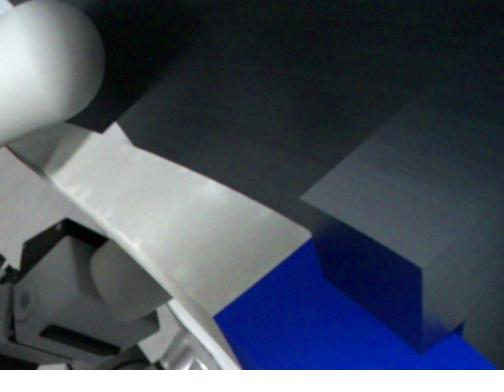

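>>> {"name": "move", "arguments": {
  "target": [0,0,0,0,0,0,0,0,0,0,0,0,0,0,0,0,0,0,0,0,0,0,0.4,-0.6,0,-0.00065,0.0075,0,0,0,0.2123,0.333,0.2993,-0.986,-0.43,-0.678,-0.226,-0.168,-0.99,0,0.985,0.65,0.2123,-0.333,0.2993,-0.986,0,-0.6],
  "speed": 0.01
}}

>>> {"name": "execute_actions", "arguments": {
  "actions": [
    [[0,0,0,0,0,0,0,0,0,0,0,0,0,0,0,0,0,0,0,0,0,0,0.4,-0.6,0,0,0,0,0,0,0.2123,0.4917,0.2993,-0.986,-0.43,-0.678,-0.226,-0.168,-0.99,0,0.985,0.65,0.2123,-0.5067,0.2993,-0.986,0,-0.95]],
    [[0,0,0,0,0,0,0,0,0,0,0,0,0,0,0,0,0,0,0,0,0,0,0.4,-0.6,0,0,0,0,0,0,0.2123,0.4917,0.2993,-0.986,-0.43,-0.678,-0.226,-0.168,-0.99,0,0.985,0.65,0.2123,-0.5067,0.2993,-0.986,0,-0.95]],
    [[0,0,0,0,0,0,0,0,0,0,0,0,0,0,0,0,0,0,0,0,0,0,0.4,-0.6,0,0,0,0,0,0,0.2123,0.4917,0.2993,-0.986,-0.43,-0.678,-0.226,-0.168,-0.99,0,0.985,0.65,0.2123,-0.5067,0.2993,-0.986,0,-0.95]]
  ],
  "cameras": ["cam_right_wrist"]
}}

Scene clock: 7338.57 s.
left_arm: end_effector_position=(+0.2927, +0.8847, +0.2300) hand_goal=(+0.000, +0.000, +0.000, +0.000, +0.000, +0.000, +0.000, +0.000, +0.000, +0.000, +0.000, +0.000, +0.000, +0.000, +0.000, +0.000) hand_measured=(-0.018, +0.000, -0.006, -0.004, -0.002, -0.006, +0.002, -0.002, -0.018, +0.000, -0.008, -0.004, -0.016, +0.000, -0.008, -0.004) hand_current_ma=(-89, +0, -29, -15, -10, -31, +8, -6, -87, +0, -35, -14, -78, +0, -31, -14) hand_state=(goal, goal, goal, goal, goal, goal, goal, goal, goal, goal, goal, goal, goal, goal, goal, goal) hand_current_limit=0.40 hand_speed=-0.60 end_effector_quat_wxyz=(+0.000, +0.016, +1.000, +0.000) | right_arm: end_effector_position=(+0.4617, +0.1507, +0.0678) hand_goal=(+0.212, +0.332, +0.300, -0.986, -0.430, -0.678, -0.226, -0.168, -0.990, +0.000, +0.984, +0.650, +0.212, -0.334, +0.300, -0.986) hand_measured=(+0.216, +0.328, +0.296, -0.984, -0.414, -0.676, -0.226, -0.166, -0.976, -0.004, +0.982, +0.642, +0.216, -0.330, +0.296, -0.984) hand_current_ma=(+3, -2, -3, +1, +18, +1, +0, +1, +17, -1, -1, -7, +2, +2, -3, +1) hand_state=(goal, goal, goal, goal, goal, goal, goal, goal, goal, goal, goal, goal, goal, goal, goal, goal) hand_current_limit=0.00 hand_speed=-0.60 end_effector_quat_wxyz=(-0.671, +0.730, -0.095, +0.086)
Joint positions: left_arm=[-0.281 -1.556 2.144 0.983 1.571 1.29] | right_arm=[0.661 -0.94 1.675 -0.629 0.935 -0.061]
Joint torques (N m): left_arm=[1.61 -44.55 -44.31 5.88 0.64 -1.09] | right_arm=[13.35 -75.95 -45.48 0.58 2.05 2.4]
Wrist force (N): left_arm=[0.0 -0.2 0.7] | right_arm=[0.7 -1.0 -0.4]
Wrist torque (N m): left_arm=[0.14 0.03 0.01] | right_arm=[-0.20 -0.14 0.27]
Wrist force, peak (N): left_arm=[-0.3 0.0 1.3] | right_arm=[1.5 -1.3 -1.0]
Hand target: left_arm +0.2927, +0.8847, +0.2300; +0.000, +0.016, +1.000, +0.000 | right_arm +0.4618, +0.1508, +0.0678; -0.671, +0.730, -0.095, +0.086
Off the commanded pose: left_arm 0.000 m, 0 deg | right_arm 0.000 m, 0 deg.
move: done

Scene clock: 7340.27 s.
left_arm: end_effector_position=(+0.2927, +0.8847, +0.2300) hand_goal=(+0.000, +0.000, +0.000, +0.000, +0.000, +0.000, +0.000, +0.000, +0.000, +0.000, +0.000, +0.000, +0.000, +0.000, +0.000, +0.000) hand_measured=(-0.018, +0.000, -0.006, -0.004, -0.002, -0.006, +0.002, -0.002, -0.018, +0.000, -0.008, -0.004, -0.016, +0.000, -0.008, -0.004) hand_current_ma=(-89, +0, -29, -15, -10, -31, +8, -6, -87, +0, -35, -14, -78, +0, -31, -14) hand_state=(goal, goal, goal, goal, goal, goal, goal, goal, goal, goal, goal, goal, goal, goal, goal, goal) hand_current_limit=0.40 hand_speed=-0.60 end_effector_quat_wxyz=(+0.000, +0.016, +1.000, +0.000) | right_arm: end_effector_position=(+0.4618, +0.1508, +0.0678) hand_goal=(+0.212, +0.492, +0.300, -0.986, -0.430, -0.678, -0.226, -0.168, -0.990, +0.000, +0.984, +0.650, +0.212, -0.506, +0.300, -0.986) hand_measured=(+0.216, +0.466, +0.300, -0.984, -0.414, -0.676, -0.226, -0.166, -0.976, -0.004, +0.982, +0.642, +0.214, -0.466, +0.302, -0.984) hand_current_ma=(+2, -31, +0, +1, +18, +1, +0, +1, +17, -1, -1, -7, +1, +58, +0, +1) hand_state=(goal, blocked, goal, goal, goal, goal, goal, goal, goal, goal, goal, goal, goal, blocked, goal, goal) hand_current_limit=0.00 hand_speed=-0.95 end_effector_quat_wxyz=(-0.671, +0.730, -0.095, +0.086)
Joint positions: left_arm=[-0.281 -1.556 2.144 0.983 1.571 1.29] | right_arm=[0.662 -0.94 1.674 -0.629 0.935 -0.061]
Joint torques (N m): left_arm=[0.19 -48.57 -45.29 6.14 0.35 -0.9] | right_arm=[11.66 -76.14 -46.57 0.5 2.08 2.79]
Wrist force (N): left_arm=[0.0 -0.2 0.5] | right_arm=[1.3 -0.5 -0.3]
Wrist torque (N m): left_arm=[0.14 0.02 0.00] | right_arm=[-0.18 -0.18 0.28]
Wrist force, peak (N): left_arm=[-0.4 -0.5 0.9] | right_arm=[1.4 -1.6 -0.8]
Hand target: left_arm +0.2927, +0.8847, +0.2300; +0.000, +0.016, +1.000, +0.000 | right_arm +0.4618, +0.1508, +0.0678; -0.671, +0.730, -0.095, +0.086
Off the commanded pose: left_arm 0.000 m, 0 deg | right_arm 0.000 m, 0 deg.
Step readings (end_effector_position of left_arm | right_arm):
0: (+0.2927, +0.8847, +0.2300) | (+0.4617, +0.1507, +0.0678)
1: (+0.2927, +0.8847, +0.2300) | (+0.4617, +0.1507, +0.0678)
2: (+0.2927, +0.8847, +0.2300) | (+0.4617, +0.1507, +0.0678)
4: (+0.2927, +0.8847, +0.2300) | (+0.4618, +0.1507, +0.0678)
8: (+0.2927, +0.8847, +0.2300) | (+0.4618, +0.1508, +0.0678)
15: (+0.2927, +0.8847, +0.2300) | (+0.4618, +0.1508, +0.0678)
16: (+0.2927, +0.8847, +0.2300) | (+0.4618, +0.1508, +0.0678)
17: (+0.2927, +0.8847, +0.2300) | (+0.4618, +0.1508, +0.0678)
19: (+0.2927, +0.8847, +0.2300) | (+0.4618, +0.1508, +0.0678)
23: (+0.2927, +0.8847, +0.2300) | (+0.4618, +0.1508, +0.0678)
30: (+0.2927, +0.8847, +0.2300) | (+0.4618, +0.1508, +0.0678)
31: (+0.2927, +0.8847, +0.2300) | (+0.4618, +0.1508, +0.0678)
32: (+0.2927, +0.8847, +0.2300) | (+0.4618, +0.1508, +0.0678)
34: (+0.2927, +0.8847, +0.2300) | (+0.4618, +0.1508, +0.0678)
38: (+0.2927, +0.8847, +0.2300) | (+0.4618, +0.1508, +0.0678)
45: (+0.2927, +0.8847, +0.2300) | (+0.4618, +0.1508, +0.0678)
Images, in order (width x height): cam_right_wrist 672x504.

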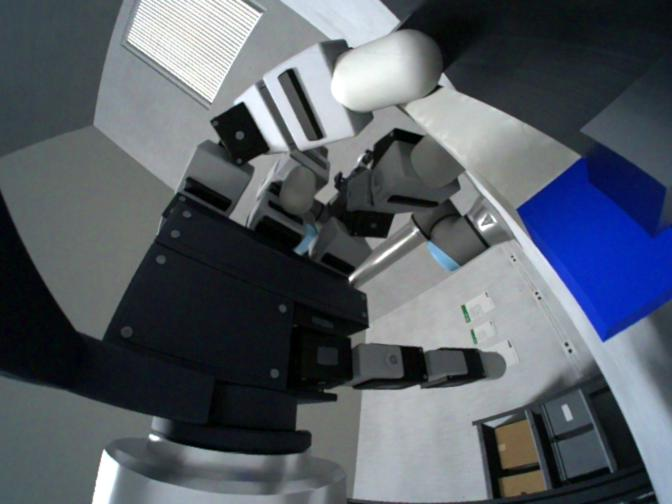

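>>> {"name": "move", "arguments": {
  "target": [0,0,0,0,0,0,0,0,0,0,0,0,0,0,0,0,0,0,0,0,0,0,0.4,-0.6,0,-0.1494,-0.0131,0.0278,0,0,0.2123,0.4917,0.2993,-0.986,-0.43,-0.678,-0.226,-0.168,-0.99,0,0.985,0.65,0.2123,-0.5067,0.2993,-0.986,0,-0.95],
  "speed": 0.05,
  "cameras": ["cam_right_wrist", "cam_high"]
}}

Scene clock: 7348.50 s.
left_arm: end_effector_position=(+0.2927, +0.8847, +0.2300) hand_goal=(+0.000, +0.000, +0.000, +0.000, +0.000, +0.000, +0.000, +0.000, +0.000, +0.000, +0.000, +0.000, +0.000, +0.000, +0.000, +0.000) hand_measured=(-0.018, +0.000, -0.006, -0.004, -0.002, -0.006, +0.002, -0.002, -0.018, +0.000, -0.008, -0.004, -0.016, +0.000, -0.008, -0.004) hand_current_ma=(-89, +0, -29, -15, -10, -31, +8, -6, -87, +0, -35, -14, -78, +0, -31, -14) hand_state=(goal, goal, goal, goal, goal, goal, goal, goal, goal, goal, goal, goal, goal, goal, goal, goal) hand_current_limit=0.40 hand_speed=-0.60 end_effector_quat_wxyz=(+0.000, +0.016, +1.000, +0.000) | right_arm: end_effector_position=(+0.4619, +0.1505, +0.1576) hand_goal=(+0.212, +0.492, +0.300, -0.986, -0.430, -0.678, -0.226, -0.168, -0.990, +0.000, +0.984, +0.650, +0.212, -0.506, +0.300, -0.986) hand_measured=(+0.216, +0.466, +0.302, -0.984, -0.414, -0.676, -0.226, -0.166, -0.976, -0.004, +0.982, +0.642, +0.214, -0.468, +0.302, -0.984) hand_current_ma=(+2, -31, +1, +1, +18, +1, +0, +1, +17, -1, -1, -7, +1, +53, +1, +1) hand_state=(goal, blocked, goal, goal, goal, goal, goal, goal, goal, goal, goal, goal, goal, blocked, goal, goal) hand_current_limit=0.00 hand_speed=-0.95 end_effector_quat_wxyz=(+0.702, -0.700, +0.091, -0.090)
Joint positions: left_arm=[-0.281 -1.556 2.144 0.983 1.571 1.29] | right_arm=[0.655 -1.039 1.692 -0.655 0.926 0.004]
Joint torques (N m): left_arm=[1.37 -49.26 -43.4 5.84 0.35 -1.32] | right_arm=[-13.78 -101.92 -26.8 -3.55 -1.95 4.18]
Wrist force (N): left_arm=[-0.4 -0.6 0.5] | right_arm=[1.1 -0.8 -0.3]
Wrist torque (N m): left_arm=[0.10 0.08 -0.02] | right_arm=[-0.25 -0.20 0.10]
Wrist force, peak (N): left_arm=[-0.3 0.3 1.2] | right_arm=[1.8 -0.6 -0.8]
Hand target: left_arm +0.2927, +0.8847, +0.2300; +0.000, +0.016, +1.000, +0.000 | right_arm +0.4619, +0.1505, +0.1578; +0.702, -0.700, +0.091, -0.090
Off the commanded pose: left_arm 0.000 m, 0 deg | right_arm 0.000 m, 0 deg.
move: done
Images, in order (width x height): cam_high 672x504, cam_right_wrist 672x504.

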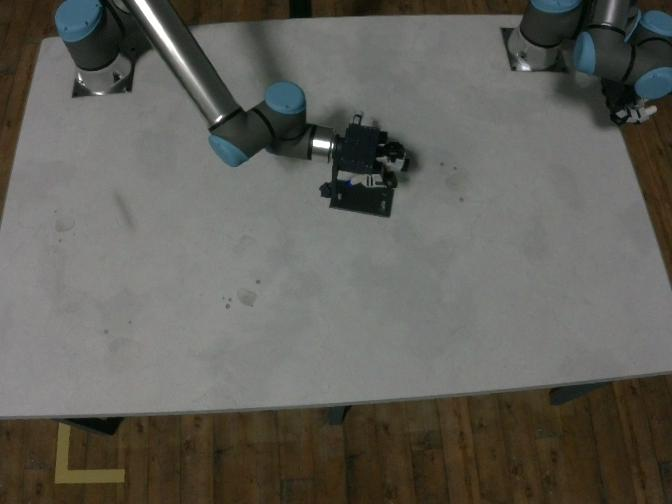

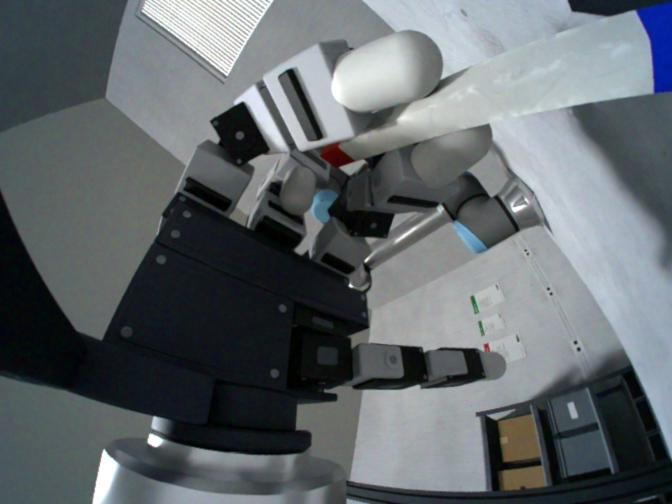

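>>> {"name": "move", "arguments": {
  "target": [
    [0,0,0,0,0,0,0,0,0,0,0,0,0,0,0,0,0,0,0,0,0,0,0.4,-0.6,0,-0.03,0,0,0,0,0.2123,0.512,0.2993,-0.986,-0.43,-0.678,-0.226,-0.168,-0.99,0,0.985,0.65,0.2123,-0.522,0.2993,-0.986,0,-0.95],
    [0,0,0,0,0,0,0,0,0,0,0,0,0,0,0,0,0,0,0,0,0,0,0.4,-0.6,-0.092,-0.03,-0.3628,0,0,0,0.2123,0.512,0.2993,-0.986,-0.43,-0.678,-0.226,-0.168,-0.99,0,0.985,0.65,0.2123,-0.522,0.2993,-0.986,0,-0.95],
    [0,0,0,0,0,0,0,0,0,0,0,0,0,0,0,0,0,0,0,0,0,0,0.4,-0.6,-0.092,0.0482,-0.3628,0,0,0,0.2123,0.512,0.2993,-0.986,-0.43,-0.678,-0.226,-0.168,-0.99,0,0.985,0.65,0.2123,-0.522,0.2993,-0.986,0,-0.95]
  ],
  "speed": 0.08,
  "blend": [0.015, 0.03, 0],
  "cameras": ["cam_right_wrist"]
}}

Scene clock: 7374.27 s.
left_arm: end_effector_position=(+0.2927, +0.8847, +0.2300) hand_goal=(+0.000, +0.000, +0.000, +0.000, +0.000, +0.000, +0.000, +0.000, +0.000, +0.000, +0.000, +0.000, +0.000, +0.000, +0.000, +0.000) hand_measured=(-0.018, +0.000, -0.006, -0.004, -0.002, -0.006, +0.002, -0.002, -0.018, +0.000, -0.008, -0.004, -0.016, +0.000, -0.008, -0.004) hand_current_ma=(-89, +0, -29, -15, -10, -31, +8, -6, -87, +0, -35, -14, -78, +0, -31, -14) hand_state=(goal, goal, goal, goal, goal, goal, goal, goal, goal, goal, goal, goal, goal, goal, goal, goal) hand_current_limit=0.40 hand_speed=-0.60 end_effector_quat_wxyz=(+0.000, +0.016, +1.000, +0.000) | right_arm: end_effector_position=(+0.3533, -0.0460, +0.1286) hand_goal=(+0.212, +0.512, +0.300, -0.986, -0.430, -0.678, -0.226, -0.168, -0.990, +0.000, +0.984, +0.650, +0.212, -0.522, +0.300, -0.986) hand_measured=(+0.216, +0.468, +0.304, -0.984, -0.414, -0.676, -0.226, -0.166, -0.976, -0.004, +0.982, +0.642, +0.214, -0.472, +0.304, -0.984) hand_current_ma=(+2, -65, +3, +1, +18, +1, +0, +1, +17, -1, -1, -7, +1, +80, +2, +1) hand_state=(goal, blocked, goal, goal, goal, goal, goal, goal, goal, goal, goal, goal, goal, blocked, goal, goal) hand_current_limit=0.00 hand_speed=-0.95 end_effector_quat_wxyz=(+0.702, -0.700, +0.091, -0.090)
Joint positions: left_arm=[-0.281 -1.556 2.144 0.983 1.571 1.29] | right_arm=[0.497 -1.292 2.163 -0.874 0.768 0.005]
Joint torques (N m): left_arm=[1.53 -48.29 -44.52 6.33 1.3 -0.8] | right_arm=[-3.89 -41.28 -18.55 -3.45 0.26 3.53]
Wrist force (N): left_arm=[-0.3 0.2 0.6] | right_arm=[0.7 -0.5 -0.8]
Wrist torque (N m): left_arm=[0.19 0.06 -0.03] | right_arm=[-0.19 -0.11 0.04]
Wrist force, peak (N): left_arm=[0.0 -0.4 1.2] | right_arm=[1.5 -0.8 -1.0]
Hand target: left_arm +0.2927, +0.8847, +0.2300; +0.000, +0.016, +1.000, +0.000 | right_arm +0.3533, -0.0460, +0.1285; +0.702, -0.700, +0.091, -0.090
Off the commanded pose: left_arm 0.000 m, 0 deg | right_arm 0.000 m, 0 deg.
move: done; blend cut to 0.009 m at target 1, 0.0235 m at target 2
Images, in order (width x height): cam_right_wrist 672x504.

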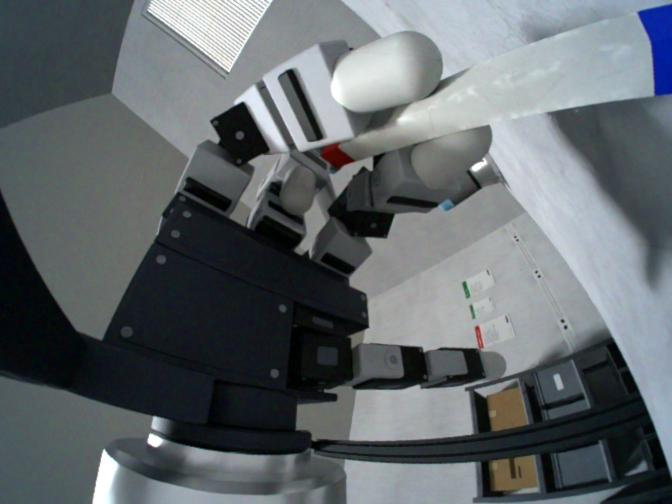

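>>> {"name": "execute_actions", "arguments": {
  "actions": [
    [[0,0,0,0,0,0,0,0,0,0,0,0,0,0,0,0,0,0,0,0,0,0,0.4,-0.6,0,0,0,0,0,0,0.2123,0.512,0.2993,-0.986,0.357,-0.678,-0.673,0.702,-0.99,0,0.985,0.65,0.2123,-0.522,0.2993,-0.986,0,-0.7]],
    [[0,0,0,0,0,0,0,0,0,0,0,0,0,0,0,0,0,0,0,0,0,0,0.4,-0.6,0,0,0,0,0,0,0.2123,0.512,0.2993,-0.986,0.357,-0.678,-0.673,0.702,-0.99,0,0.985,0.65,0.2123,-0.522,0.2993,-0.986,0,-0.7]],
    [[0,0,0,0,0,0,0,0,0,0,0,0,0,0,0,0,0,0,0,0,0,0,0.4,-0.6,0,0,0,0,0,0,0.2123,0.512,0.2993,-0.986,0.853,-0.678,-0.673,0.702,-0.99,0,0.985,0.65,0.2123,-0.522,0.2993,-0.986,0,-0.7]],
    [[0,0,0,0,0,0,0,0,0,0,0,0,0,0,0,0,0,0,0,0,0,0,0.4,-0.6,0,0,0,0,0,0,0.2123,0.512,0.2993,-0.986,0.906,-0.678,-0.716,0.958,-0.99,0,0.985,0.65,0.2123,-0.522,0.2993,-0.986,0,-0.7]],
    [[0,0,0,0,0,0,0,0,0,0,0,0,0,0,0,0,0,0,0,0,0,0,0.4,-0.6,0,0,0,0,0,0,0.2123,0.512,0.2993,-0.986,0.946,-0.678,-0.525,0.990,-0.99,0,0.985,0.65,0.2123,-0.522,0.2993,-0.986,0,-0.7]],
    [[0,0,0,0,0,0,0,0,0,0,0,0,0,0,0,0,0,0,0,0,0,0,0.4,-0.6,0,0,0,0,0,0,0.2123,0.512,0.2993,-0.986,0.999,-0.678,-0.235,0.890,-0.99,0,0.985,0.65,0.2123,-0.522,0.2993,-0.986,0,-0.7]]
  ],
  "cameras": ["cam_right_wrist"]
}}

Scene clock: 7395.13 s.
left_arm: end_effector_position=(+0.2927, +0.8847, +0.2300) hand_goal=(+0.000, +0.000, +0.000, +0.000, +0.000, +0.000, +0.000, +0.000, +0.000, +0.000, +0.000, +0.000, +0.000, +0.000, +0.000, +0.000) hand_measured=(-0.018, +0.000, -0.006, -0.004, -0.002, -0.006, +0.002, -0.002, -0.018, +0.000, -0.008, -0.004, -0.016, +0.000, -0.008, -0.004) hand_current_ma=(-89, +0, -29, -15, -10, -31, +8, -6, -87, +0, -35, -14, -78, +0, -31, -14) hand_state=(goal, goal, goal, goal, goal, goal, goal, goal, goal, goal, goal, goal, goal, goal, goal, goal) hand_current_limit=0.40 hand_speed=-0.60 end_effector_quat_wxyz=(+0.000, +0.016, +1.000, +0.000) | right_arm: end_effector_position=(+0.3533, -0.0460, +0.1285) hand_goal=(+0.212, +0.512, +0.300, -0.986, +0.998, -0.678, -0.236, +0.890, -0.990, +0.000, +0.984, +0.650, +0.212, -0.522, +0.300, -0.986) hand_measured=(+0.216, +0.468, +0.304, -0.984, +0.990, -0.676, -0.240, +0.892, -0.976, -0.004, +0.982, +0.642, +0.214, -0.472, +0.304, -0.984) hand_current_ma=(+2, -65, +3, +1, -7, +0, -3, +0, +17, -1, -1, -7, +1, +80, +2, +1) hand_state=(goal, blocked, goal, goal, goal, goal, goal, goal, goal, goal, goal, goal, goal, blocked, goal, goal) hand_current_limit=0.00 hand_speed=-0.70 end_effector_quat_wxyz=(+0.702, -0.700, +0.091, -0.090)
Joint positions: left_arm=[-0.281 -1.556 2.144 0.983 1.571 1.29] | right_arm=[0.497 -1.292 2.163 -0.874 0.768 0.005]
Joint torques (N m): left_arm=[0.96 -48.48 -44.48 6.26 0.73 -0.83] | right_arm=[8.3 -42.49 -19.48 -3.15 1.99 3.29]
Wrist force (N): left_arm=[-0.1 -0.3 0.6] | right_arm=[1.2 0.1 -0.9]
Wrist torque (N m): left_arm=[0.14 0.03 0.00] | right_arm=[-0.10 -0.18 0.18]
Wrist force, peak (N): left_arm=[-0.2 -0.5 1.2] | right_arm=[1.7 0.2 -1.2]
Hand target: left_arm +0.2927, +0.8847, +0.2300; +0.000, +0.016, +1.000, +0.000 | right_arm +0.3533, -0.0460, +0.1285; +0.702, -0.700, +0.091, -0.090
Off the commanded pose: left_arm 0.000 m, 0 deg | right_arm 0.000 m, 0 deg.
Step readings (end_effector_position of left_arm | right_arm):
0: (+0.2927, +0.8847, +0.2300) | (+0.3533, -0.0460, +0.1285)
1: (+0.2927, +0.8847, +0.2300) | (+0.3533, -0.0460, +0.1285)
2: (+0.2927, +0.8847, +0.2300) | (+0.3533, -0.0460, +0.1285)
4: (+0.2927, +0.8847, +0.2300) | (+0.3533, -0.0460, +0.1285)
8: (+0.2927, +0.8847, +0.2300) | (+0.3533, -0.0460, +0.1285)
15: (+0.2927, +0.8847, +0.2300) | (+0.3533, -0.0460, +0.1285)
16: (+0.2927, +0.8847, +0.2300) | (+0.3533, -0.0460, +0.1285)
17: (+0.2927, +0.8847, +0.2300) | (+0.3533, -0.0460, +0.1285)
19: (+0.2927, +0.8847, +0.2300) | (+0.3533, -0.0460, +0.1285)
23: (+0.2927, +0.8847, +0.2300) | (+0.3533, -0.0460, +0.1285)
30: (+0.2927, +0.8847, +0.2300) | (+0.3533, -0.0460, +0.1285)
31: (+0.2927, +0.8847, +0.2300) | (+0.3533, -0.0460, +0.1285)
32: (+0.2927, +0.8847, +0.2300) | (+0.3533, -0.0460, +0.1285)
34: (+0.2927, +0.8847, +0.2300) | (+0.3533, -0.0460, +0.1285)
38: (+0.2927, +0.8847, +0.2300) | (+0.3533, -0.0460, +0.1285)
45: (+0.2927, +0.8847, +0.2300) | (+0.3533, -0.0460, +0.1285)
46: (+0.2927, +0.8847, +0.2300) | (+0.3533, -0.0460, +0.1285)
47: (+0.2927, +0.8847, +0.2300) | (+0.3533, -0.0460, +0.1285)
49: (+0.2927, +0.8847, +0.2300) | (+0.3533, -0.0460, +0.1285)
53: (+0.2927, +0.8847, +0.2300) | (+0.3533, -0.0460, +0.1285)
60: (+0.2927, +0.8847, +0.2300) | (+0.3533, -0.0460, +0.1285)
61: (+0.2927, +0.8847, +0.2300) | (+0.3533, -0.0460, +0.1285)
62: (+0.2927, +0.8847, +0.2300) | (+0.3533, -0.0460, +0.1285)
64: (+0.2927, +0.8847, +0.2300) | (+0.3533, -0.0460, +0.1285)
68: (+0.2927, +0.8847, +0.2300) | (+0.3533, -0.0460, +0.1285)
75: (+0.2927, +0.8847, +0.2300) | (+0.3533, -0.0460, +0.1285)
76: (+0.2927, +0.8847, +0.2300) | (+0.3533, -0.0460, +0.1285)
77: (+0.2927, +0.8847, +0.2300) | (+0.3533, -0.0460, +0.1285)
79: (+0.2927, +0.8847, +0.2300) | (+0.3533, -0.0460, +0.1285)
83: (+0.2927, +0.8847, +0.2300) | (+0.3533, -0.0460, +0.1285)
90: (+0.2927, +0.8847, +0.2300) | (+0.3533, -0.0460, +0.1285)
Images, in order (width x height): cam_right_wrist 672x504.

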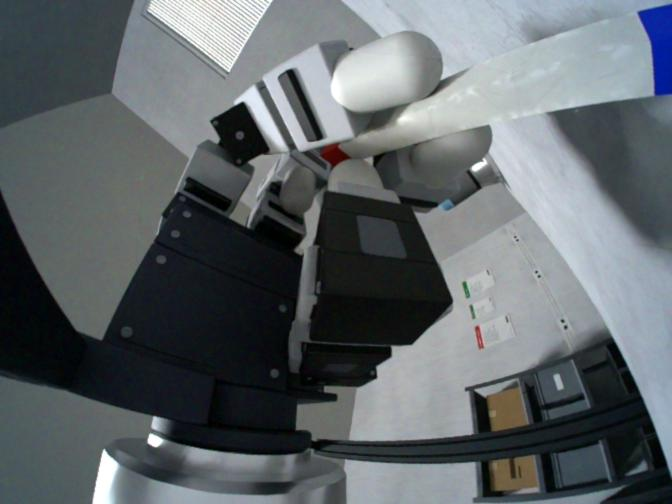

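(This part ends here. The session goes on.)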